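# Put tray on bed and raise both side rails

## Task

Place the tray onto the bed, then lift each of the two side rails until the pins at both of its ends latch into the upper holes.

## Robot and tools

Robot: two UFACTORY 850-type arms, left_arm and right_arm, each carrying a 16-motor four-finger hand (index, middle, ring, thumb). right_arm has a right hand; left_arm has a mirrored left hand. Base roots in the scene frame: left_arm at (-0.041, +0.380, +0.047) m, right_arm at (-0.016, -0.484, +0.047) m, both turned about 1 degree about z. A camera stand sits behind the arms.

Scene frame: origin at table-top height, halfway between the nominal bases; +x points out over the table, +z up, +y toward left_arm. Image left/right does not match arm names. Reported positions (metres), quaternions (wxyz) and velocities (m/s, rad/s) are in this frame and may be off by a few centimetres, more at long reach.

Hand point axes (right hand): +z runs along straight fingers toward the tips, +y leaves the palm face (palm surface at y = -0.062), +x crosses the palm away from the thumb. On the left hand +x points toward the thumb. Straight fingertips reach about 0.12 m past the hand point; a rigid mast sticks out near the wrist and can strike things.

Row layout (48 numbers, all in [-1, 1], always the full row even if one arm idles): left_arm dx, dy, dz, rx, ry, rz; then 16 left hand motors; left current_limit, speed; then the same 24 for right_arm. Motor order per hand: index_mcp, index_abd, index_pip, index_dip, middle_mcp, middle_abd, middle_pip, middle_dip, ring_mcp, ring_abd, ring_pip, ring_dip, thumb_cmc, thumb_axl, thumb_mcp, thumb_ipl. Result lists use this same order.

Pose numbers are offsets, not poses: counted from that arm's Hand target as it stood when the action (or move) began, along scene axes; rotation (rx, ry, rz is one rotation vector) turns about the Hand target position. Scale: 1.0 = 0.6 m or 180 degrees. Every row of one action counts from that same start, so sending an offset again moves further. Six zeros re-request the current Hand target.

Hand numbers are absolute goal angles, scaled between each hinge's two stops; toward -1 bends or curls. Straight values: finger _mcp +0.75, _abd 0.00, _pip +0.58, _dip +0.70; thumb_cmc +0.71, thumb_axl +0.68, thumb_mcp +0.23, thumb_ipl +0.17. A 0 is a real goal; to keep a hand unchanged, resend its hand_goal, hand_current_limit and hand_speed. current_limit maps -1..+1 to 0..550 mA (floor 11 mA) and also caps hinge speed; speed sets motor travel at (speed+1)/2 of 8.5 rad/s. Start values: current_limit +0.4, speed -0.6; last written values persist.

Tools:
- execute_actions(actions, cameras): actions is a list of actions; each action is up to 15 rows, one per 1/30 s step; a short action repeats its last row. Each action lasts 0.5 s. Images only if actions is empty or cameras requests them ("all", names, or []).
- move(target, speed, blend, blocking, cameras): target is one 48-number row or a list of up to 15 rows; every row is an offset from the same Hand targets (not chained). Straight-line paths, ending together, capped at 10 s total. speed: m/s, 0.002 to 1, default 0.25 (turns up to twice that in rad/s), one value or one per target. blend: corner rounding in m per target; 0 stops at each. blocking=false returns after about 0.5 s while it continues. No obstacle avoidance. The result adds a move: line: done, off_target, moving, held, fault, plus limits=paced (pose clipped) or limits=held (steps withheld).
- wait(seconds 0 to 10): robot holds last command; a running move continues.
- stop: brakes the running move.
- zoom_image(camera, region [x0,y0,x1,y1] pixels, at most 504x504) on the newest image of cam_head_left, cam_head_right, cam_high, cam_low, cam_left_wrist or cam_right_wrist.
- clear_fault(arm): releases a reported torque fault on left_arm or right_arm; costs one action.
- read_manual(section): licence texts only.
- finished_scene(scene 1 or 2): ends the scene irrevocably; the goal must hold without the robot.

Results: end_effector_position, quaternion and velocities; Hand target (last commanded, after clipping; next offsets start there); Joint positions, velocities ("within noise" when still) and torques (include arm weight, offset and noisy; positive means increasing joint position); per-motor hand_goal, hand_measured, hand_current_ma, hand_state (moving, goal, blocked, overload); hand_current_limit, hand_speed. Calls with actions also list some step positions. Warning lines: MOTOR HOT, TORQUE FAULT, OVER-TEMPERATURE FAULT, HAND FAULT (later motion calls in that same reply are skipped).

Control behaviour: each step the command is clipped to 70 mm and 16 degrees from the measured pose, so the hand may stop short; resend the missing distance. A blocked arm keeps pushing; command it back past its hand point to release. Sweeping near the arm's own base can flip its shoulder; go around. A clearance check stops arm parts getting close to the other arm, but not fingers.

Avoid: dropping the tray or letting anything leave the table; hitting or slamming fixed or heavy items; fast contacts and targets far past a surface; any press between the two hands or arms (can fail the scene); contact torque above limits (waist 57, shoulder 57, elbow 47.5, forearm roll 25.6, wrist pitch 15.3, wrist roll 16.9 N m, held weight included) which faults the arm; hand motors at 495 mA or more for 5 s shut down for 10 s; long stretched or loaded holds heat motors, braking the arm at 80 °C. Loose objects may be nudged occasionally.

Each tool is called after "Request:" as name(argument=value, ...) on one line, values as JSON.

## Session

Request:
execute_actions(actions=[])

Scene clock: 0.00 s.
left_arm: end_effector_position=(+0.3474, +0.9342, +0.2070) hand_goal=(+0.754, +0.000, +0.576, +0.696, +0.754, +0.000, +0.576, +0.696, +0.754, +0.000, +0.576, +0.696, +0.714, +0.678, +0.226, +0.168) hand_measured=(+0.754, +0.000, +0.576, +0.696, +0.754, +0.000, +0.576, +0.696, +0.754, +0.000, +0.576, +0.696, +0.714, +0.678, +0.226, +0.168) hand_current_ma=(+0, +0, +0, +0, +0, +0, +0, +0, +0, +0, +0, +0, +0, +0, +0, +0) hand_state=(goal, goal, goal, goal, goal, goal, goal, goal, goal, goal, goal, goal, goal, goal, goal, goal) hand_current_limit=0.40 hand_speed=-0.60 end_effector_quat_wxyz=(+0.196, +0.483, +0.851, +0.066) | right_arm: end_effector_position=(+0.9457, -0.5126, +0.3757) hand_goal=(+0.754, +0.000, +0.576, +0.696, +0.754, +0.000, +0.576, +0.696, +0.754, +0.000, +0.576, +0.696, +0.714, +0.678, +0.226, +0.168) hand_measured=(+0.754, +0.000, +0.576, +0.696, +0.754, +0.000, +0.576, +0.696, +0.754, +0.000, +0.576, +0.696, +0.714, +0.678, +0.226, +0.168) hand_current_ma=(+0, +0, +0, +0, +0, +0, +0, +0, +0, +0, +0, +0, +0, +0, +0, +0) hand_state=(goal, goal, goal, goal, goal, goal, goal, goal, goal, goal, goal, goal, goal, goal, goal, goal) hand_current_limit=0.40 hand_speed=-0.60 end_effector_quat_wxyz=(+0.113, +0.295, +0.659, +0.683)
Joint positions: left_arm=[1.103 -0.688 -1.122 -0.93 -0.509 2.998] | right_arm=[-0.25 -1.522 -2.482 1.744 -1.26 -0.374]
Joint velocities: within noise
Joint torques (N m): no reading
Hand target: left_arm +0.3474, +0.9342, +0.2070; +0.196, +0.483, +0.851, +0.066 | right_arm +0.9457, -0.5126, +0.3757; +0.113, +0.295, +0.659, +0.683

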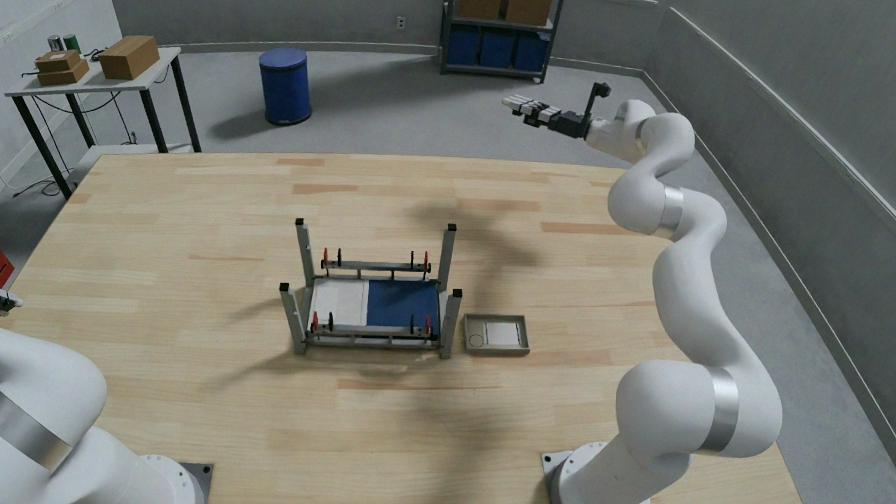

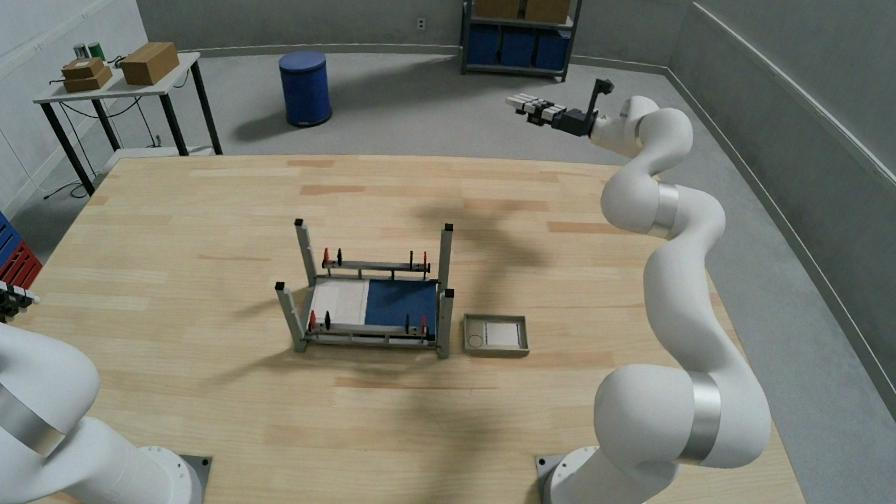

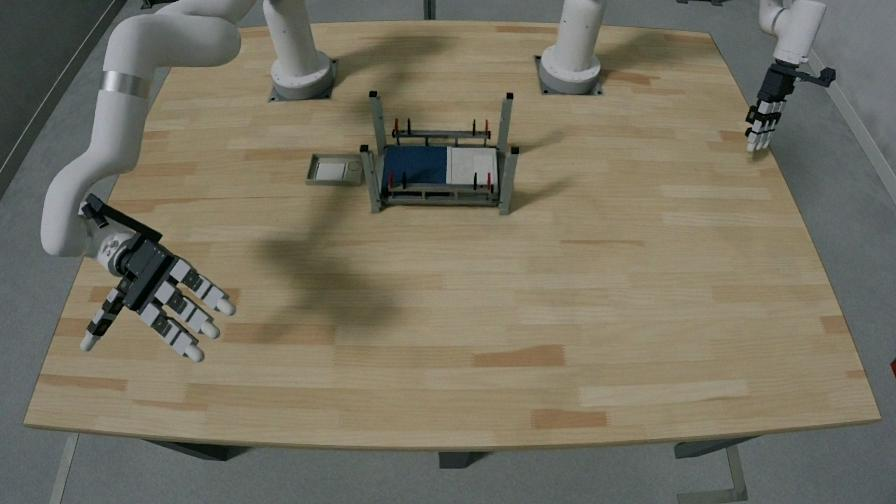

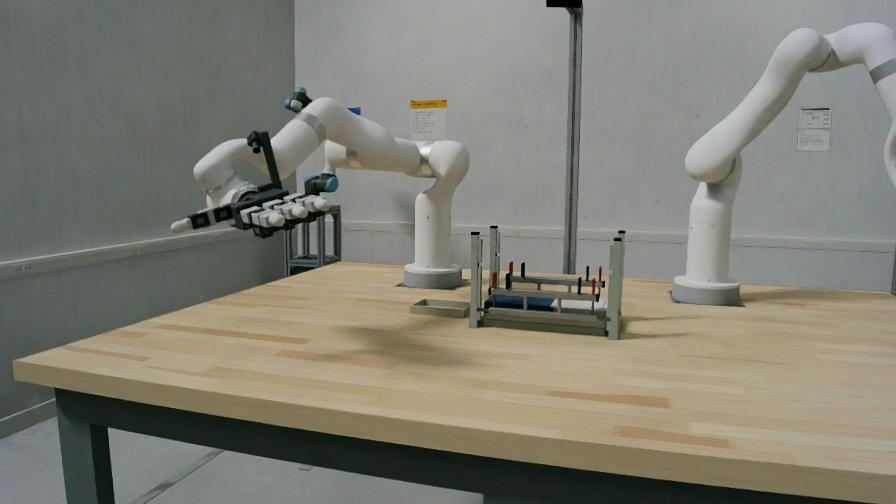

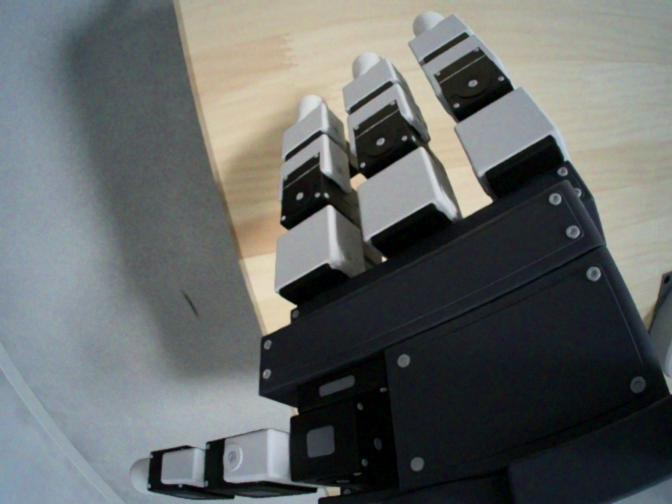

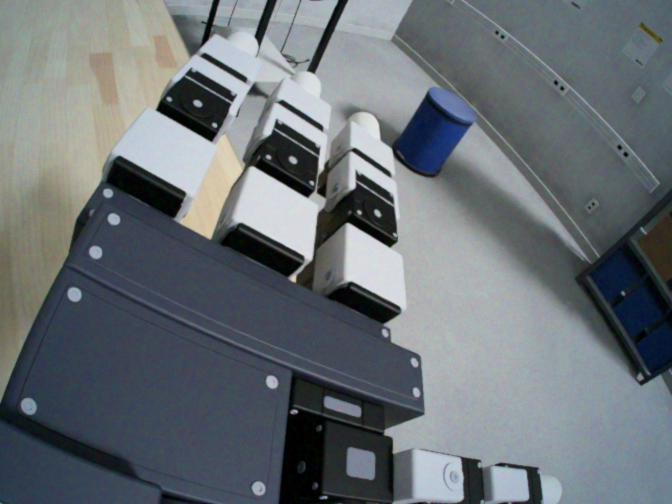

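Request:
zoom_image(camera="cam_head_left", region=[260, 200, 550, 380])

Request:
zoom_image(camera="cam_high", region=[290, 80, 540, 230])

Request:
zoom_image(camera="cam_low", region=[400, 220, 640, 350])

Request:
zoom_image(camera="cam_head_right", region=[260, 200, 550, 380])

Scaled by 1.738 from the camera's 896x504 image, which has a finer 1280x720 frame.

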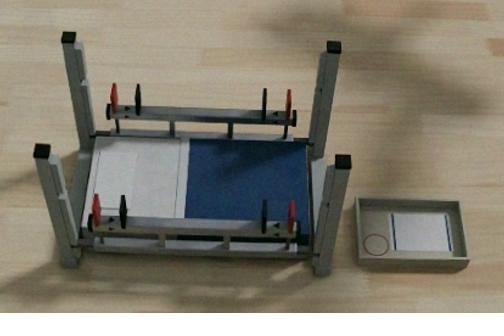

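Scaled by 2.016 from the camera's 896x504 image, which has a finer 1280x720 frame.

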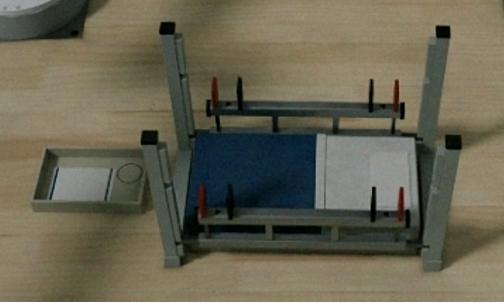

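Scaled by 2.100 from the camera's 896x504 image, which has a finer 1280x720 frame.

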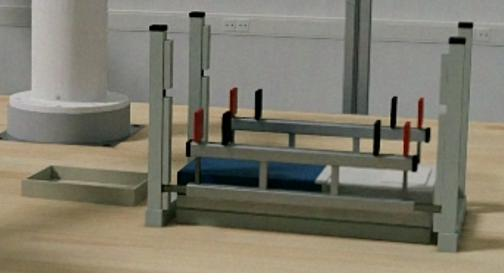

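Scaled by 1.738 from the camera's 896x504 image, which has a finer 1280x720 frame.

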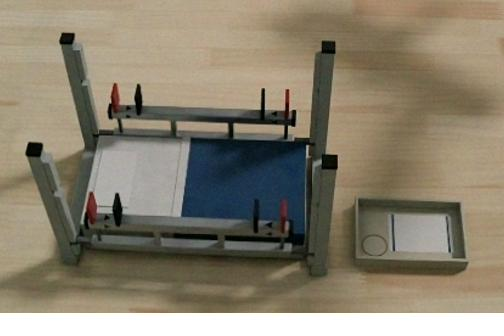

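Request:
move(target=[0,0,0,0,0,0,0.754,0,0.576,0.696,0.754,0,0.576,0.696,0.754,0,0.576,0.696,0.714,0.678,0.226,0.168,0.4,-0.6,-0.6,-0.1,0.1,0,0,0,0.754,0,0.576,0.696,0.754,0,0.576,0.696,0.754,0,0.576,0.696,0.714,0.678,0.226,0.168,0.4,-0.6], cameras=["cam_high","cam_head_left","cam_right_wrist"])

Scene clock: 17.07 s.
left_arm: end_effector_position=(+0.3474, +0.9342, +0.2070) hand_goal=(+0.754, +0.000, +0.576, +0.696, +0.754, +0.000, +0.576, +0.696, +0.754, +0.000, +0.576, +0.696, +0.714, +0.678, +0.226, +0.168) hand_measured=(+0.754, +0.000, +0.576, +0.696, +0.754, +0.000, +0.576, +0.696, +0.754, +0.000, +0.576, +0.696, +0.714, +0.678, +0.224, +0.168) hand_current_ma=(-1, +0, +1, +0, -1, +0, +1, +0, -1, +0, +1, +0, +0, -1, -5, -1) hand_state=(goal, goal, goal, goal, goal, goal, goal, goal, goal, goal, goal, goal, goal, goal, goal, goal) hand_current_limit=0.40 hand_speed=-0.60 end_effector_quat_wxyz=(+0.196, +0.483, +0.851, +0.066) | right_arm: end_effector_position=(+0.5857, -0.5725, +0.4357) hand_goal=(+0.754, +0.000, +0.576, +0.696, +0.754, +0.000, +0.576, +0.696, +0.754, +0.000, +0.576, +0.696, +0.714, +0.678, +0.226, +0.168) hand_measured=(+0.762, +0.000, +0.576, +0.696, +0.762, +0.000, +0.576, +0.696, +0.762, +0.000, +0.576, +0.696, +0.720, +0.678, +0.226, +0.168) hand_current_ma=(+23, +0, +2, +0, +27, +0, +2, +0, +29, +0, +2, +0, +21, -2, -1, -1) hand_state=(goal, goal, goal, goal, goal, goal, goal, goal, goal, goal, goal, goal, goal, goal, goal, goal) hand_current_limit=0.40 hand_speed=-0.60 end_effector_quat_wxyz=(+0.113, +0.295, +0.659, +0.683)
Joint positions: left_arm=[1.103 -0.688 -1.122 -0.93 -0.509 2.998] | right_arm=[-0.533 -0.634 -0.956 1.624 -1.51 -0.992]
Joint torques (N m): left_arm=[0.69 28.74 -19.25 -0.02 -0.43 0.14] | right_arm=[-11.8 46.85 -9.05 -1.67 -5.59 -1.15]
Hand target: left_arm +0.3474, +0.9342, +0.2070; +0.196, +0.483, +0.851, +0.066 | right_arm +0.5857, -0.5726, +0.4357; +0.113, +0.295, +0.659, +0.683
Off the commanded pose: left_arm 0.000 m, 0 deg | right_arm 0.000 m, 0 deg.
move: done
Images, in order (width x height): cam_head_left 896x504, cam_high 896x504, cam_right_wrist 672x504.

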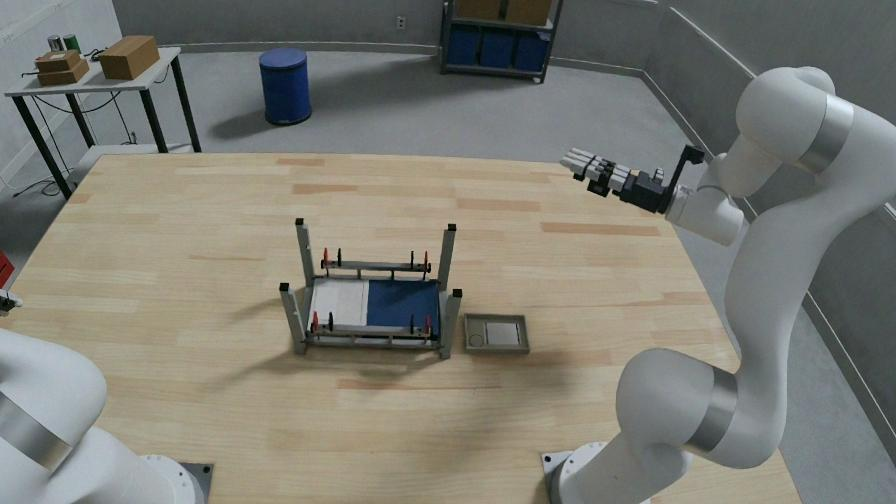

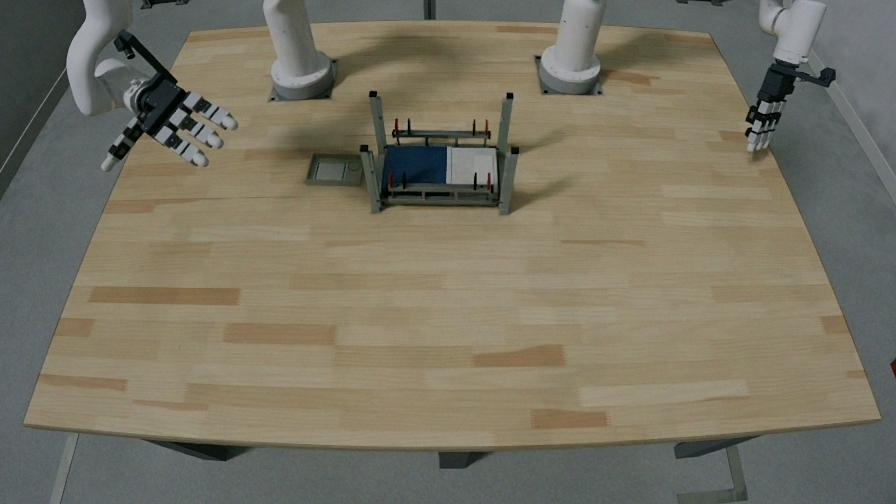

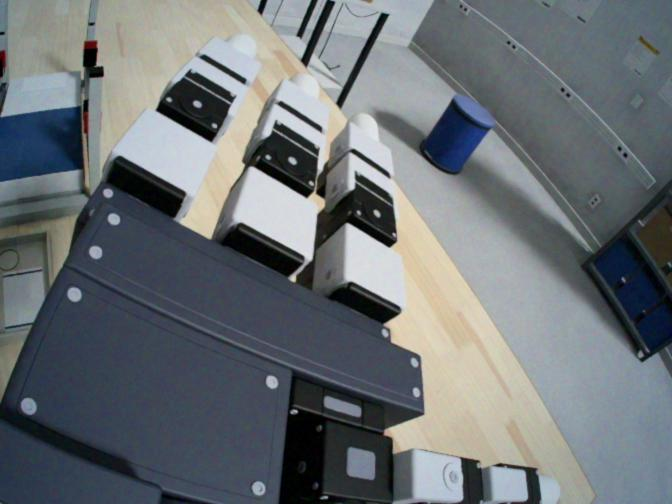

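Request:
move(target=[0,0,0,0,0,0,0.754,0,0.576,0.696,0.754,0,0.576,0.696,0.754,0,0.576,0.696,0.714,0.678,0.226,0.168,0.4,-0.6,-0.235,0.8,0.074,-0.289,0.4035,-0.184,0.754,0,0.576,0.696,0.754,0,0.576,0.696,0.754,0,0.576,0.696,0.714,0.678,0.226,0.168,0.4,-0.6], cameras=["cam_high","cam_head_left","cam_right_wrist"])

Scene clock: 24.07 s.
left_arm: end_effector_position=(+0.3474, +0.9342, +0.2070) hand_goal=(+0.754, +0.000, +0.576, +0.696, +0.754, +0.000, +0.576, +0.696, +0.754, +0.000, +0.576, +0.696, +0.714, +0.678, +0.226, +0.168) hand_measured=(+0.754, +0.000, +0.576, +0.696, +0.754, +0.000, +0.576, +0.696, +0.754, +0.000, +0.576, +0.696, +0.714, +0.678, +0.224, +0.168) hand_current_ma=(-1, +0, +1, +0, -1, +0, +1, +0, -1, +0, +1, +0, +0, -1, -5, -1) hand_state=(goal, goal, goal, goal, goal, goal, goal, goal, goal, goal, goal, goal, goal, goal, goal, goal) hand_current_limit=0.40 hand_speed=-0.60 end_effector_quat_wxyz=(+0.196, +0.483, +0.851, +0.066) | right_arm: end_effector_position=(+0.4447, -0.0926, +0.4801) hand_goal=(+0.754, +0.000, +0.576, +0.696, +0.754, +0.000, +0.576, +0.696, +0.754, +0.000, +0.576, +0.696, +0.714, +0.678, +0.226, +0.168) hand_measured=(+0.756, +0.000, +0.576, +0.696, +0.756, +0.000, +0.576, +0.696, +0.756, +0.000, +0.576, +0.696, +0.716, +0.678, +0.224, +0.168) hand_current_ma=(+3, +0, +2, +0, +4, +0, +2, +0, +4, +0, +2, +0, +8, -2, -8, -1) hand_state=(goal, goal, goal, goal, goal, goal, goal, goal, goal, goal, goal, goal, goal, goal, goal, goal) hand_current_limit=0.40 hand_speed=-0.60 end_effector_quat_wxyz=(+0.000, +0.707, +0.707, -0.001)
Joint positions: left_arm=[1.103 -0.688 -1.122 -0.93 -0.509 2.998] | right_arm=[0.816 -0.3 -1.347 0.001 -1.048 2.403]
Joint torques (N m): left_arm=[0.63 29.17 -18.93 -0.06 -0.37 0.19] | right_arm=[12.41 20.21 -40.14 2.3 -3.22 1.1]
Hand target: left_arm +0.3474, +0.9342, +0.2070; +0.196, +0.483, +0.851, +0.066 | right_arm +0.4447, -0.0926, +0.4801; +0.000, +0.707, +0.707, -0.001
Off the commanded pose: left_arm 0.000 m, 0 deg | right_arm 0.000 m, 0 deg.
move: done; limits=paced
Images, in order (width x height): cam_head_left 896x504, cam_high 896x504, cam_right_wrist 672x504.

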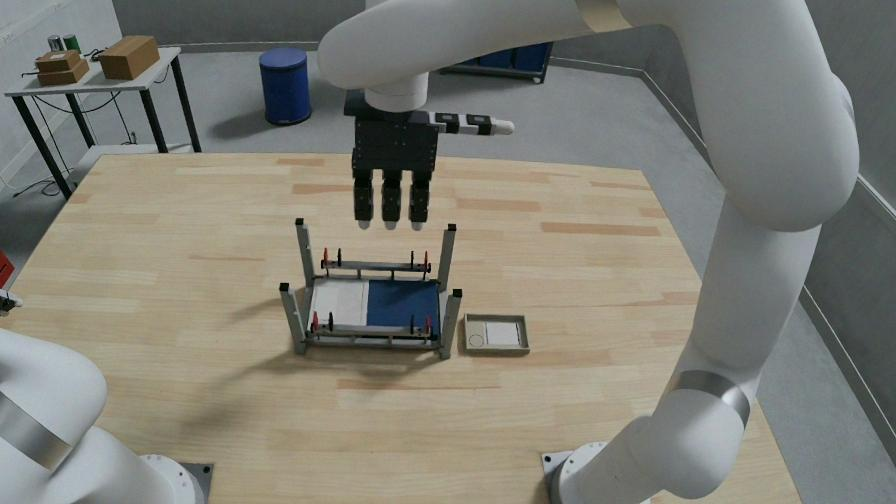

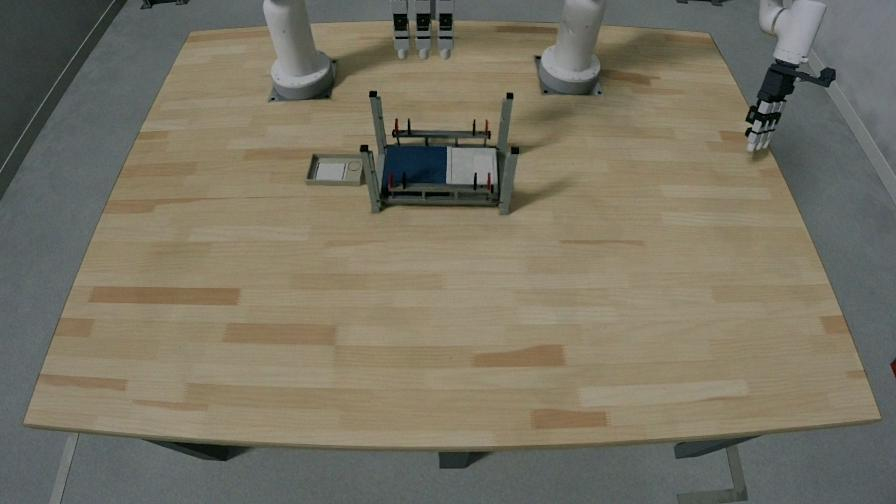

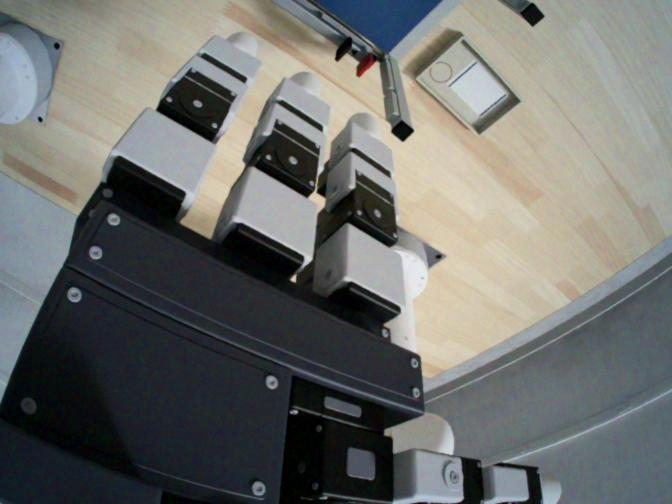

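Request:
move(target=[0,0,0,0,0,0,0.754,0,0.576,0.696,0.754,0,0.576,0.696,0.754,0,0.576,0.696,0.714,0.678,0.226,0.168,0.4,-0.6,-0.111,0.125,-0.15,0,0,0,0.754,0,0.576,0.696,0.754,0,0.576,0.696,0.754,0,0.576,0.696,0.714,0.678,0.226,0.168,0.4,-0.6], cameras=["cam_high","cam_head_left","cam_right_wrist"])

Request:
zoom_image(camera="cam_right_wrist", region=[280, 0, 672, 294])

Scene clock: 26.97 s.
left_arm: end_effector_position=(+0.3474, +0.9342, +0.2070) hand_goal=(+0.754, +0.000, +0.576, +0.696, +0.754, +0.000, +0.576, +0.696, +0.754, +0.000, +0.576, +0.696, +0.714, +0.678, +0.226, +0.168) hand_measured=(+0.754, +0.000, +0.576, +0.696, +0.754, +0.000, +0.576, +0.696, +0.754, +0.000, +0.576, +0.696, +0.714, +0.678, +0.224, +0.168) hand_current_ma=(-1, +0, +1, +0, -1, +0, +1, +0, -1, +0, +1, +0, +0, -1, -5, -1) hand_state=(goal, goal, goal, goal, goal, goal, goal, goal, goal, goal, goal, goal, goal, goal, goal, goal) hand_current_limit=0.40 hand_speed=-0.60 end_effector_quat_wxyz=(+0.196, +0.483, +0.851, +0.066) | right_arm: end_effector_position=(+0.3781, -0.0176, +0.3901) hand_goal=(+0.754, +0.000, +0.576, +0.696, +0.754, +0.000, +0.576, +0.696, +0.754, +0.000, +0.576, +0.696, +0.714, +0.678, +0.226, +0.168) hand_measured=(+0.754, +0.000, +0.576, +0.696, +0.754, +0.000, +0.576, +0.696, +0.754, +0.000, +0.576, +0.696, +0.716, +0.678, +0.224, +0.168) hand_current_ma=(+2, +0, +2, +0, +2, +0, +2, +0, +2, +0, +2, +0, +5, -2, -10, -1) hand_state=(goal, goal, goal, goal, goal, goal, goal, goal, goal, goal, goal, goal, goal, goal, goal, goal) hand_current_limit=0.40 hand_speed=-0.60 end_effector_quat_wxyz=(+0.000, +0.707, +0.707, -0.001)
Joint positions: left_arm=[1.103 -0.688 -1.122 -0.93 -0.509 2.998] | right_arm=[0.99 -0.41 -1.285 0.001 -0.875 2.576]
Joint torques (N m): left_arm=[1.05 29.06 -18.8 -0.15 -0.39 0.21] | right_arm=[11.8 23.23 -40.49 -1.47 3.35 1.1]
Hand target: left_arm +0.3474, +0.9342, +0.2070; +0.196, +0.483, +0.851, +0.066 | right_arm +0.3781, -0.0176, +0.3901; +0.000, +0.707, +0.707, -0.001
Off the commanded pose: left_arm 0.000 m, 0 deg | right_arm 0.000 m, 0 deg.
move: done
Images, in order (width x height): cam_head_left 896x504, cam_high 896x504, cam_right_wrist 672x504.

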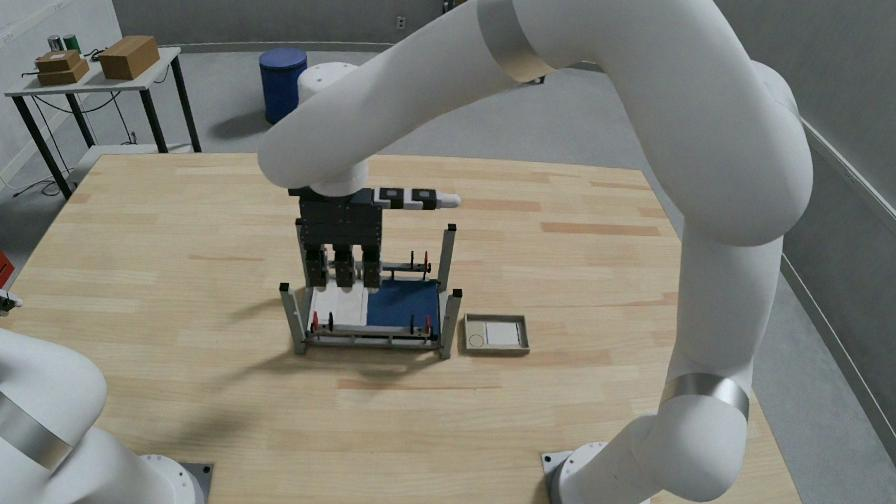

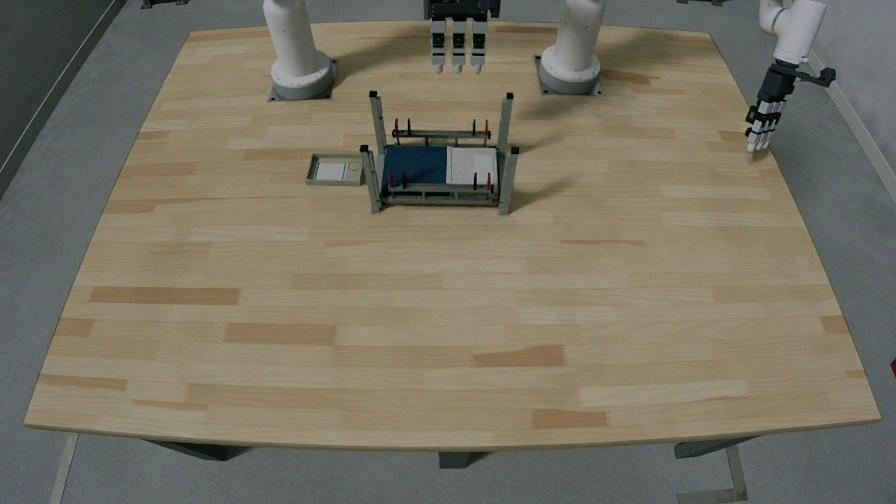

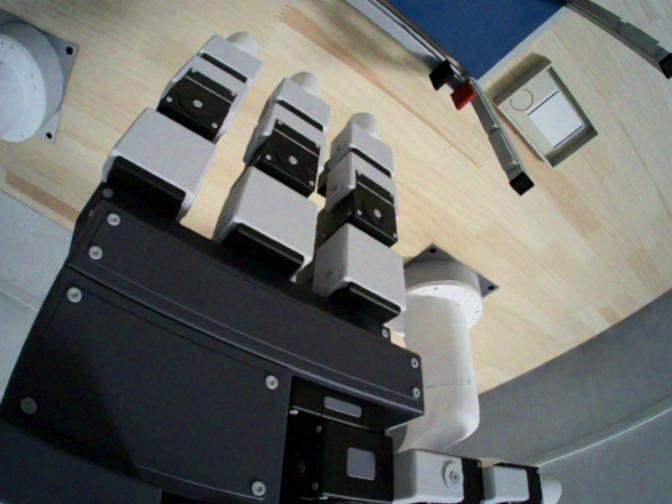

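Scaled by 1.286 from the camera's 672x504 image, which has a finer 960x720 frame.

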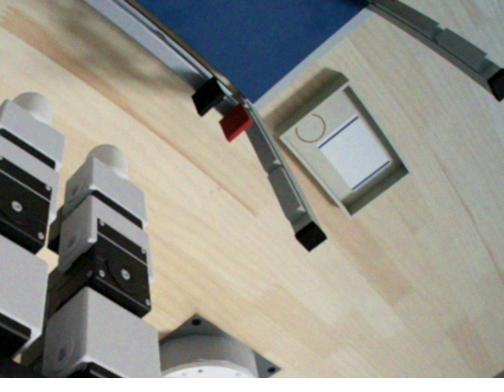

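Request:
move(target=[[0,0,0,0,0,0,0.754,0,0.576,0.696,0.754,0,0.576,0.696,0.754,0,0.576,0.696,0.714,0.678,0.226,0.168,0.4,-0.6,-0.0717,-0.108,-0.15,0,0,0,0.754,0,0.576,0.696,0.754,0,0.576,0.696,0.754,0,0.576,0.696,0.714,0.678,0.226,0.168,0.4,-0.6],[0,0,0,0,0,0,0.754,0,0.576,0.696,0.754,0,0.576,0.696,0.754,0,0.576,0.696,0.714,0.678,0.226,0.168,0.4,-0.6,-0.0717,-0.108,-0.35,0,0,0,0.754,0,0.576,0.696,0.754,0,0.576,0.696,0.754,0,0.576,0.696,0.714,0.678,0.226,0.168,0.4,-0.6]], cameras=["cam_high","cam_head_left","cam_right_wrist"])

Request:
zoom_image(camera="cam_right_wrist", region=[372, 0, 672, 224])

Scene clock: 30.57 s.
left_arm: end_effector_position=(+0.3474, +0.9342, +0.2070) hand_goal=(+0.754, +0.000, +0.576, +0.696, +0.754, +0.000, +0.576, +0.696, +0.754, +0.000, +0.576, +0.696, +0.714, +0.678, +0.226, +0.168) hand_measured=(+0.754, +0.000, +0.576, +0.696, +0.754, +0.000, +0.576, +0.696, +0.754, +0.000, +0.576, +0.696, +0.714, +0.678, +0.224, +0.168) hand_current_ma=(-1, +0, +1, +0, -1, +0, +1, +0, -1, +0, +1, +0, +0, -1, -5, -1) hand_state=(goal, goal, goal, goal, goal, goal, goal, goal, goal, goal, goal, goal, goal, goal, goal, goal) hand_current_limit=0.40 hand_speed=-0.60 end_effector_quat_wxyz=(+0.196, +0.483, +0.851, +0.066) | right_arm: end_effector_position=(+0.3350, -0.0823, +0.1801) hand_goal=(+0.754, +0.000, +0.576, +0.696, +0.754, +0.000, +0.576, +0.696, +0.754, +0.000, +0.576, +0.696, +0.714, +0.678, +0.226, +0.168) hand_measured=(+0.754, +0.000, +0.576, +0.696, +0.754, +0.000, +0.576, +0.696, +0.754, +0.000, +0.576, +0.696, +0.716, +0.678, +0.222, +0.168) hand_current_ma=(+1, +0, +2, +0, +2, +0, +2, +0, +2, +0, +2, +0, +5, -2, -11, -1) hand_state=(goal, goal, goal, goal, goal, goal, goal, goal, goal, goal, goal, goal, goal, goal, goal, goal) hand_current_limit=0.40 hand_speed=-0.60 end_effector_quat_wxyz=(+0.000, +0.707, +0.707, -0.001)
Joint positions: left_arm=[1.103 -0.688 -1.122 -0.93 -0.509 2.998] | right_arm=[0.993 -0.556 -0.929 0.003 -0.374 2.578]
Joint torques (N m): left_arm=[0.79 29.18 -18.74 -0.2 -0.44 0.17] | right_arm=[-5.1 22.04 -33.83 -1.25 3.28 -0.86]
Hand target: left_arm +0.3474, +0.9342, +0.2070; +0.196, +0.483, +0.851, +0.066 | right_arm +0.3350, -0.0824, +0.1801; +0.000, +0.707, +0.707, -0.001
Off the commanded pose: left_arm 0.000 m, 0 deg | right_arm 0.000 m, 0 deg.
move: done
Images, in order (width x height): cam_head_left 896x504, cam_high 896x504, cam_right_wrist 672x504.

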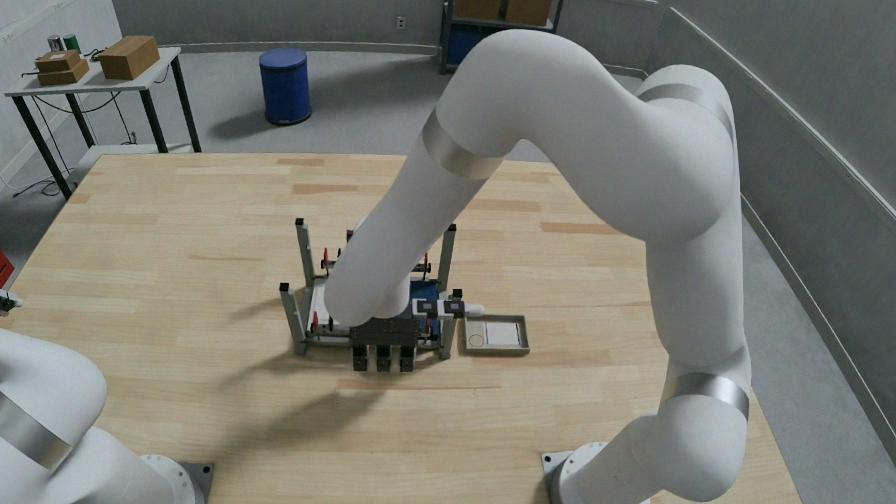

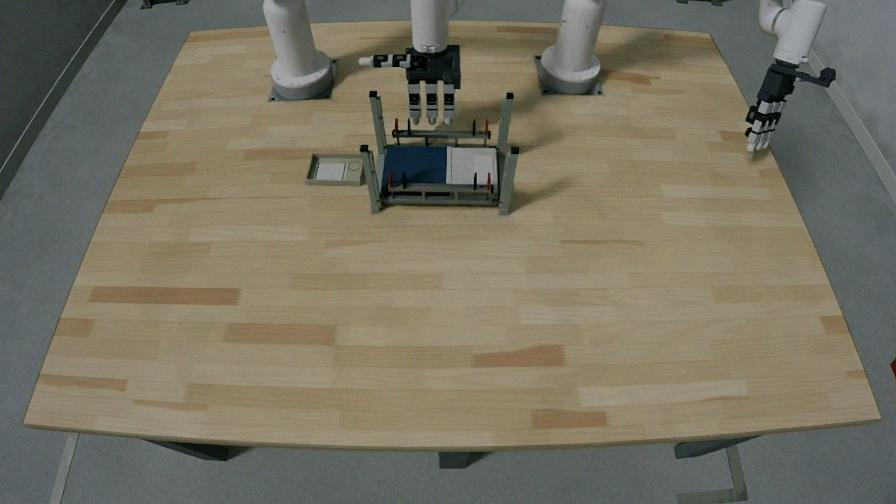

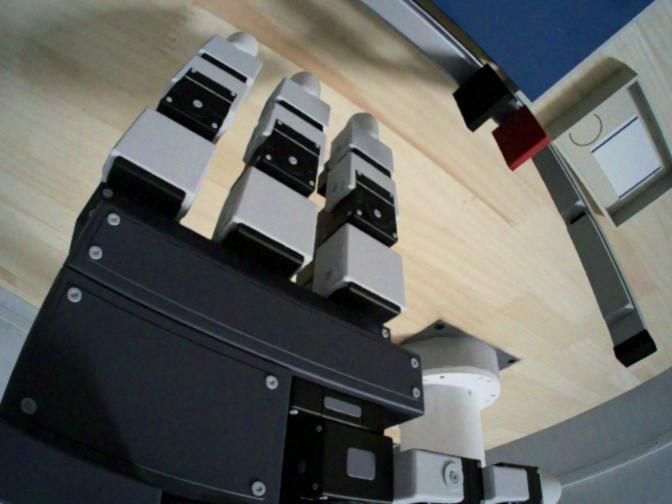

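Scaled by 1.680 from the camera's 672x504 image, which has a finer 960x720 frame.

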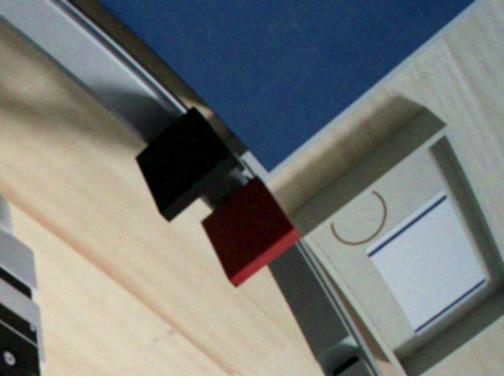

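Request:
execute_actions(actions=[])

Request:
zoom_image(camera="cam_low", region=[460, 220, 560, 345])

Request:
zoom_image(camera="cam_low", region=[540, 220, 640, 345])

Request:
zoom_image(camera="cam_head_right", region=[270, 270, 360, 360])

Scene clock: 31.10 s.
left_arm: end_effector_position=(+0.3474, +0.9342, +0.2070) hand_goal=(+0.754, +0.000, +0.576, +0.696, +0.754, +0.000, +0.576, +0.696, +0.754, +0.000, +0.576, +0.696, +0.714, +0.678, +0.226, +0.168) hand_measured=(+0.754, +0.000, +0.576, +0.696, +0.754, +0.000, +0.576, +0.696, +0.754, +0.000, +0.576, +0.696, +0.714, +0.678, +0.224, +0.168) hand_current_ma=(-1, +0, +1, +0, -1, +0, +1, +0, -1, +0, +1, +0, +0, -1, -5, -1) hand_state=(goal, goal, goal, goal, goal, goal, goal, goal, goal, goal, goal, goal, goal, goal, goal, goal) hand_current_limit=0.40 hand_speed=-0.60 end_effector_quat_wxyz=(+0.196, +0.483, +0.851, +0.066) | right_arm: end_effector_position=(+0.3350, -0.0823, +0.1801) hand_goal=(+0.754, +0.000, +0.576, +0.696, +0.754, +0.000, +0.576, +0.696, +0.754, +0.000, +0.576, +0.696, +0.714, +0.678, +0.226, +0.168) hand_measured=(+0.754, +0.000, +0.576, +0.696, +0.754, +0.000, +0.576, +0.696, +0.754, +0.000, +0.576, +0.696, +0.716, +0.678, +0.222, +0.168) hand_current_ma=(+1, +0, +2, +0, +2, +0, +2, +0, +2, +0, +2, +0, +5, -2, -11, -1) hand_state=(goal, goal, goal, goal, goal, goal, goal, goal, goal, goal, goal, goal, goal, goal, goal, goal) hand_current_limit=0.40 hand_speed=-0.60 end_effector_quat_wxyz=(+0.000, +0.707, +0.707, -0.001)
Joint positions: left_arm=[1.103 -0.688 -1.122 -0.93 -0.509 2.998] | right_arm=[0.993 -0.556 -0.929 0.003 -0.374 2.578]
Joint velocities: within noise
Joint torques (N m): left_arm=[0.76 28.75 -18.56 -0.1 -0.35 0.25] | right_arm=[-12.78 22.72 -33.52 -1.81 3.09 -0.4]
Hand target: left_arm +0.3474, +0.9342, +0.2070; +0.196, +0.483, +0.851, +0.066 | right_arm +0.3350, -0.0824, +0.1801; +0.000, +0.707, +0.707, -0.001
Off the commanded pose: left_arm 0.000 m, 0 deg | right_arm 0.000 m, 0 deg.

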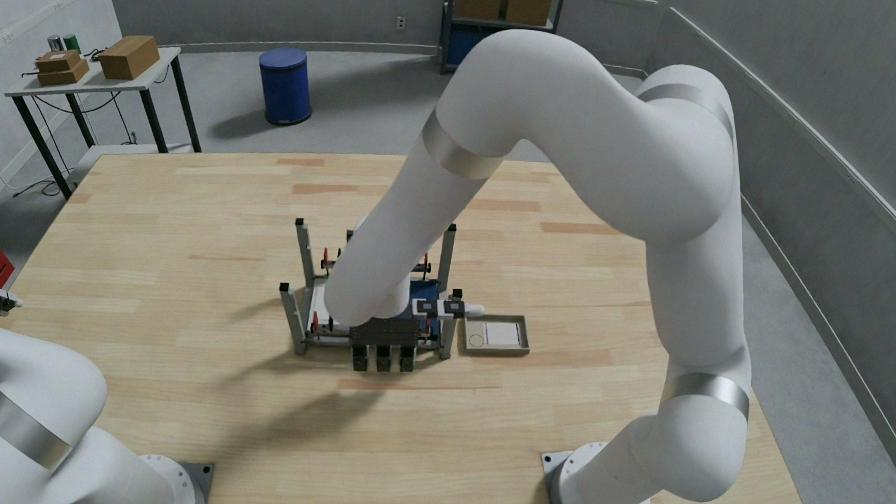

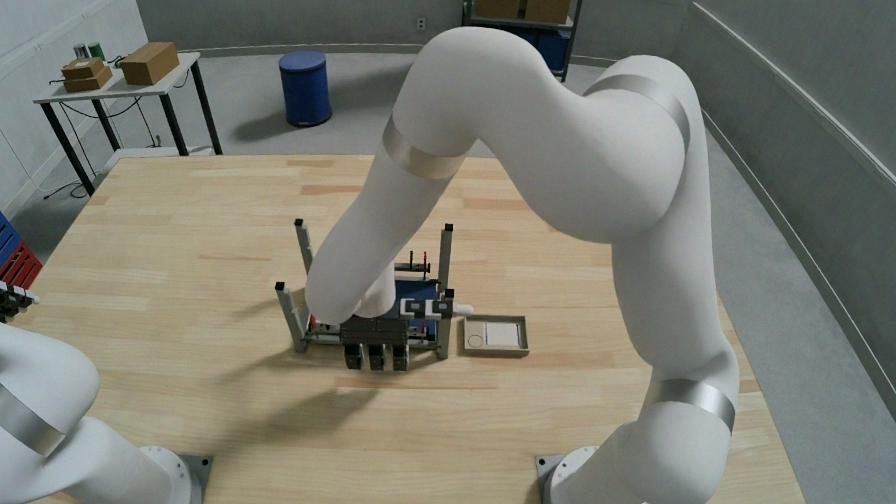

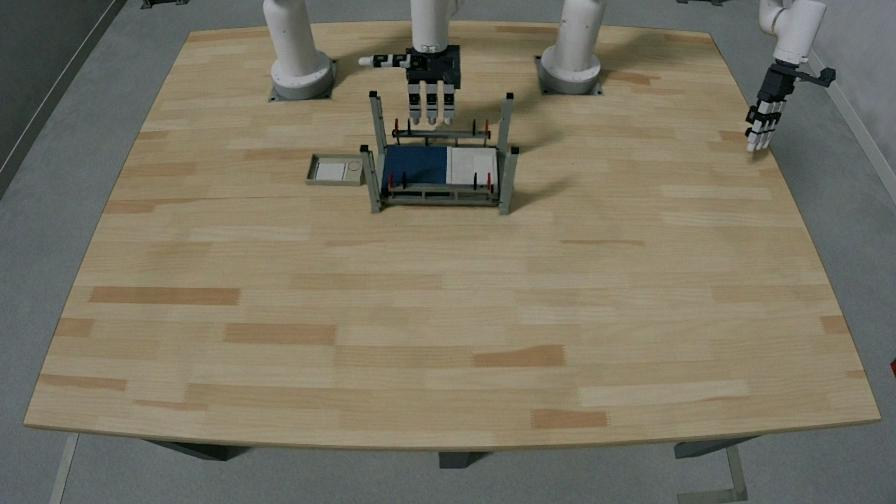

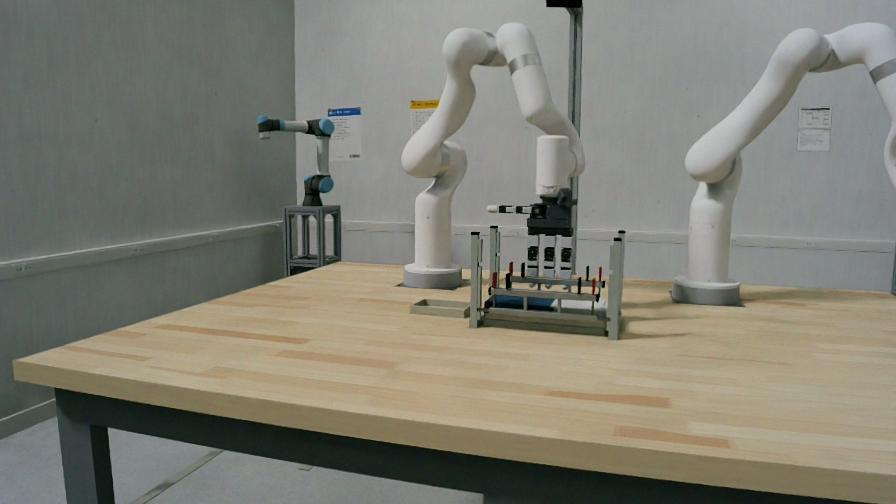

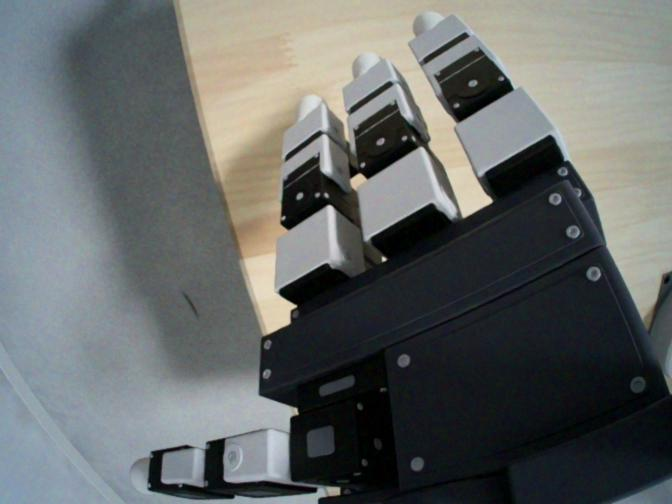

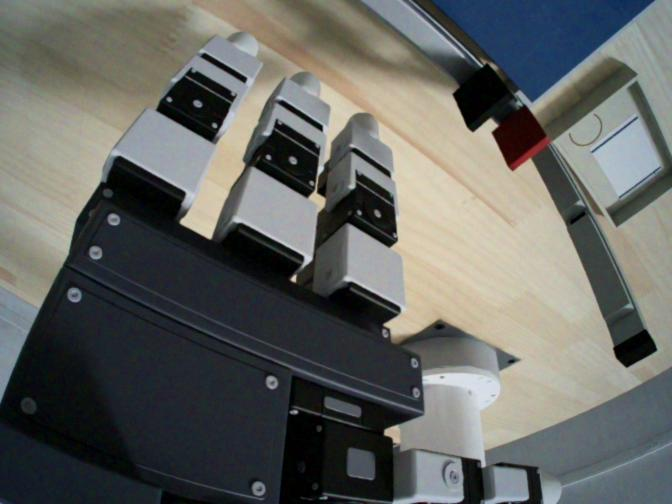

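Scaled by 4.032 from the camera's 896x504 image, which has a finer 1280x720 frame.

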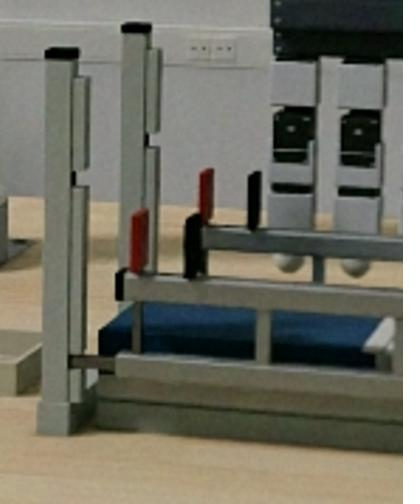

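Scaled by 4.032 from the camera's 896x504 image, which has a finer 1280x720 frame.

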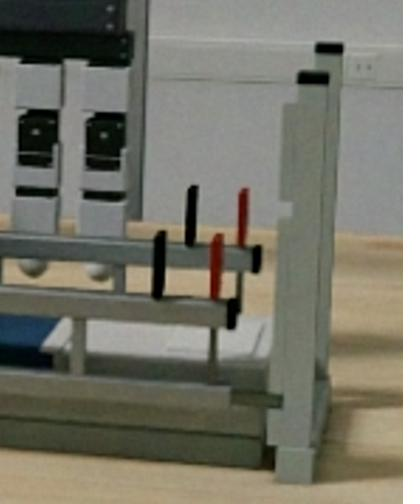

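Scaled by 5.600 from the camera's 896x504 image, which has a finer 1280x720 frame.

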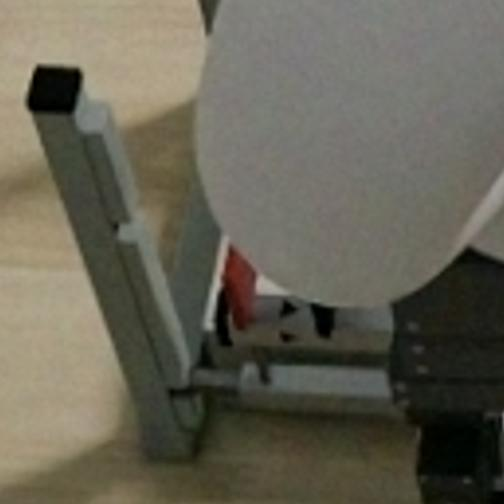

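Request:
move(target=[[0,0,0,0,0,0,0.754,0,0.576,0.696,0.754,0,0.576,0.696,0.754,0,0.576,0.696,0.714,0.678,0.226,0.168,0.4,-0.6,0.0,-0.1,0.333,0,0,0,0.754,0,0.576,0.696,0.754,0,0.576,0.696,0.754,0,0.576,0.696,0.714,0.678,0.226,0.168,0.4,-0.6],[0,0,0,0,0,0,0.754,0,0.576,0.696,0.754,0,0.576,0.696,0.754,0,0.576,0.696,0.714,0.678,0.226,0.168,0.4,-0.6,0.0,-0.25,0.333,0,0,0.49,0.754,0,0.576,0.696,0.754,0,0.576,0.696,0.754,0,0.576,0.696,0.714,0.678,0.226,0.168,0.4,-0.6]], cameras=["cam_high","cam_right_wrist"])

Scene clock: 64.33 s.
left_arm: end_effector_position=(+0.3474, +0.9342, +0.2070) hand_goal=(+0.754, +0.000, +0.576, +0.696, +0.754, +0.000, +0.576, +0.696, +0.754, +0.000, +0.576, +0.696, +0.714, +0.678, +0.226, +0.168) hand_measured=(+0.754, +0.000, +0.576, +0.696, +0.754, +0.000, +0.576, +0.696, +0.754, +0.000, +0.576, +0.696, +0.714, +0.678, +0.224, +0.168) hand_current_ma=(-1, +0, +1, +0, -1, +0, +1, +0, -1, +0, +1, +0, +0, -1, -5, -1) hand_state=(goal, goal, goal, goal, goal, goal, goal, goal, goal, goal, goal, goal, goal, goal, goal, goal) hand_current_limit=0.40 hand_speed=-0.60 end_effector_quat_wxyz=(+0.196, +0.483, +0.851, +0.066) | right_arm: end_effector_position=(+0.3350, -0.2324, +0.3799) hand_goal=(+0.754, +0.000, +0.576, +0.696, +0.754, +0.000, +0.576, +0.696, +0.754, +0.000, +0.576, +0.696, +0.714, +0.678, +0.226, +0.168) hand_measured=(+0.754, +0.000, +0.576, +0.696, +0.754, +0.000, +0.576, +0.696, +0.754, +0.000, +0.576, +0.696, +0.716, +0.678, +0.222, +0.168) hand_current_ma=(+1, +0, +2, +0, +2, +0, +2, +0, +2, +0, +2, +0, +5, -2, -11, -1) hand_state=(goal, goal, goal, goal, goal, goal, goal, goal, goal, goal, goal, goal, goal, goal, goal, goal) hand_current_limit=0.40 hand_speed=-0.60 end_effector_quat_wxyz=(+0.000, +0.015, +1.000, -0.001)
Joint positions: left_arm=[1.103 -0.688 -1.122 -0.93 -0.509 2.998] | right_arm=[0.458 0.101 -0.676 -0.002 -0.777 0.507]
Joint torques (N m): left_arm=[0.68 28.17 -18.14 -0.06 -0.34 0.18] | right_arm=[-13.05 5.05 -39.23 2.15 3.52 -1.1]
Hand target: left_arm +0.3474, +0.9342, +0.2070; +0.196, +0.483, +0.851, +0.066 | right_arm +0.3350, -0.2324, +0.3799; +0.000, +0.015, +1.000, -0.001
Off the commanded pose: left_arm 0.000 m, 0 deg | right_arm 0.000 m, 0 deg.
move: done
Images, in order (width x height): cam_high 896x504, cam_right_wrist 672x504.

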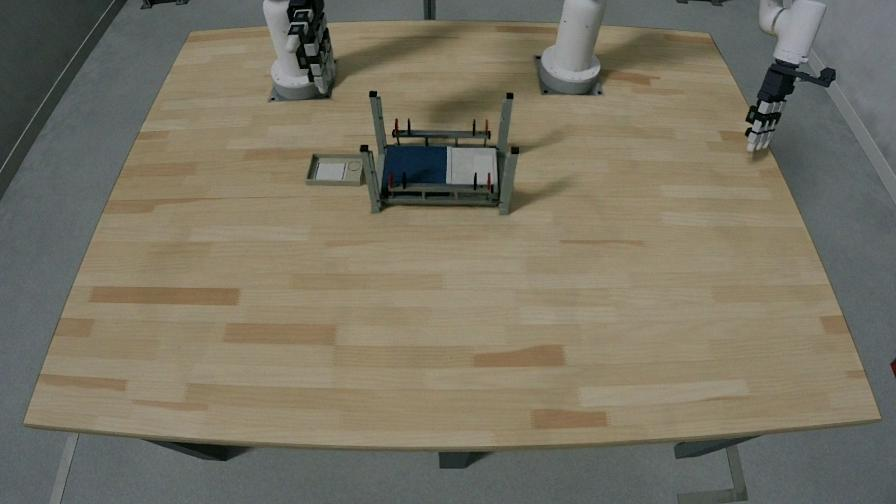

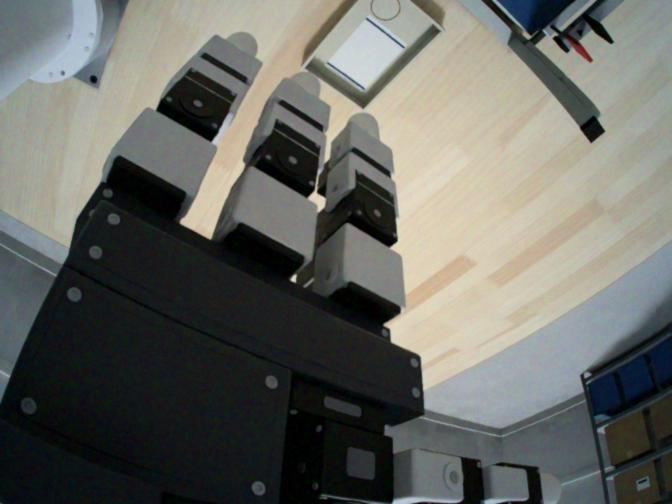

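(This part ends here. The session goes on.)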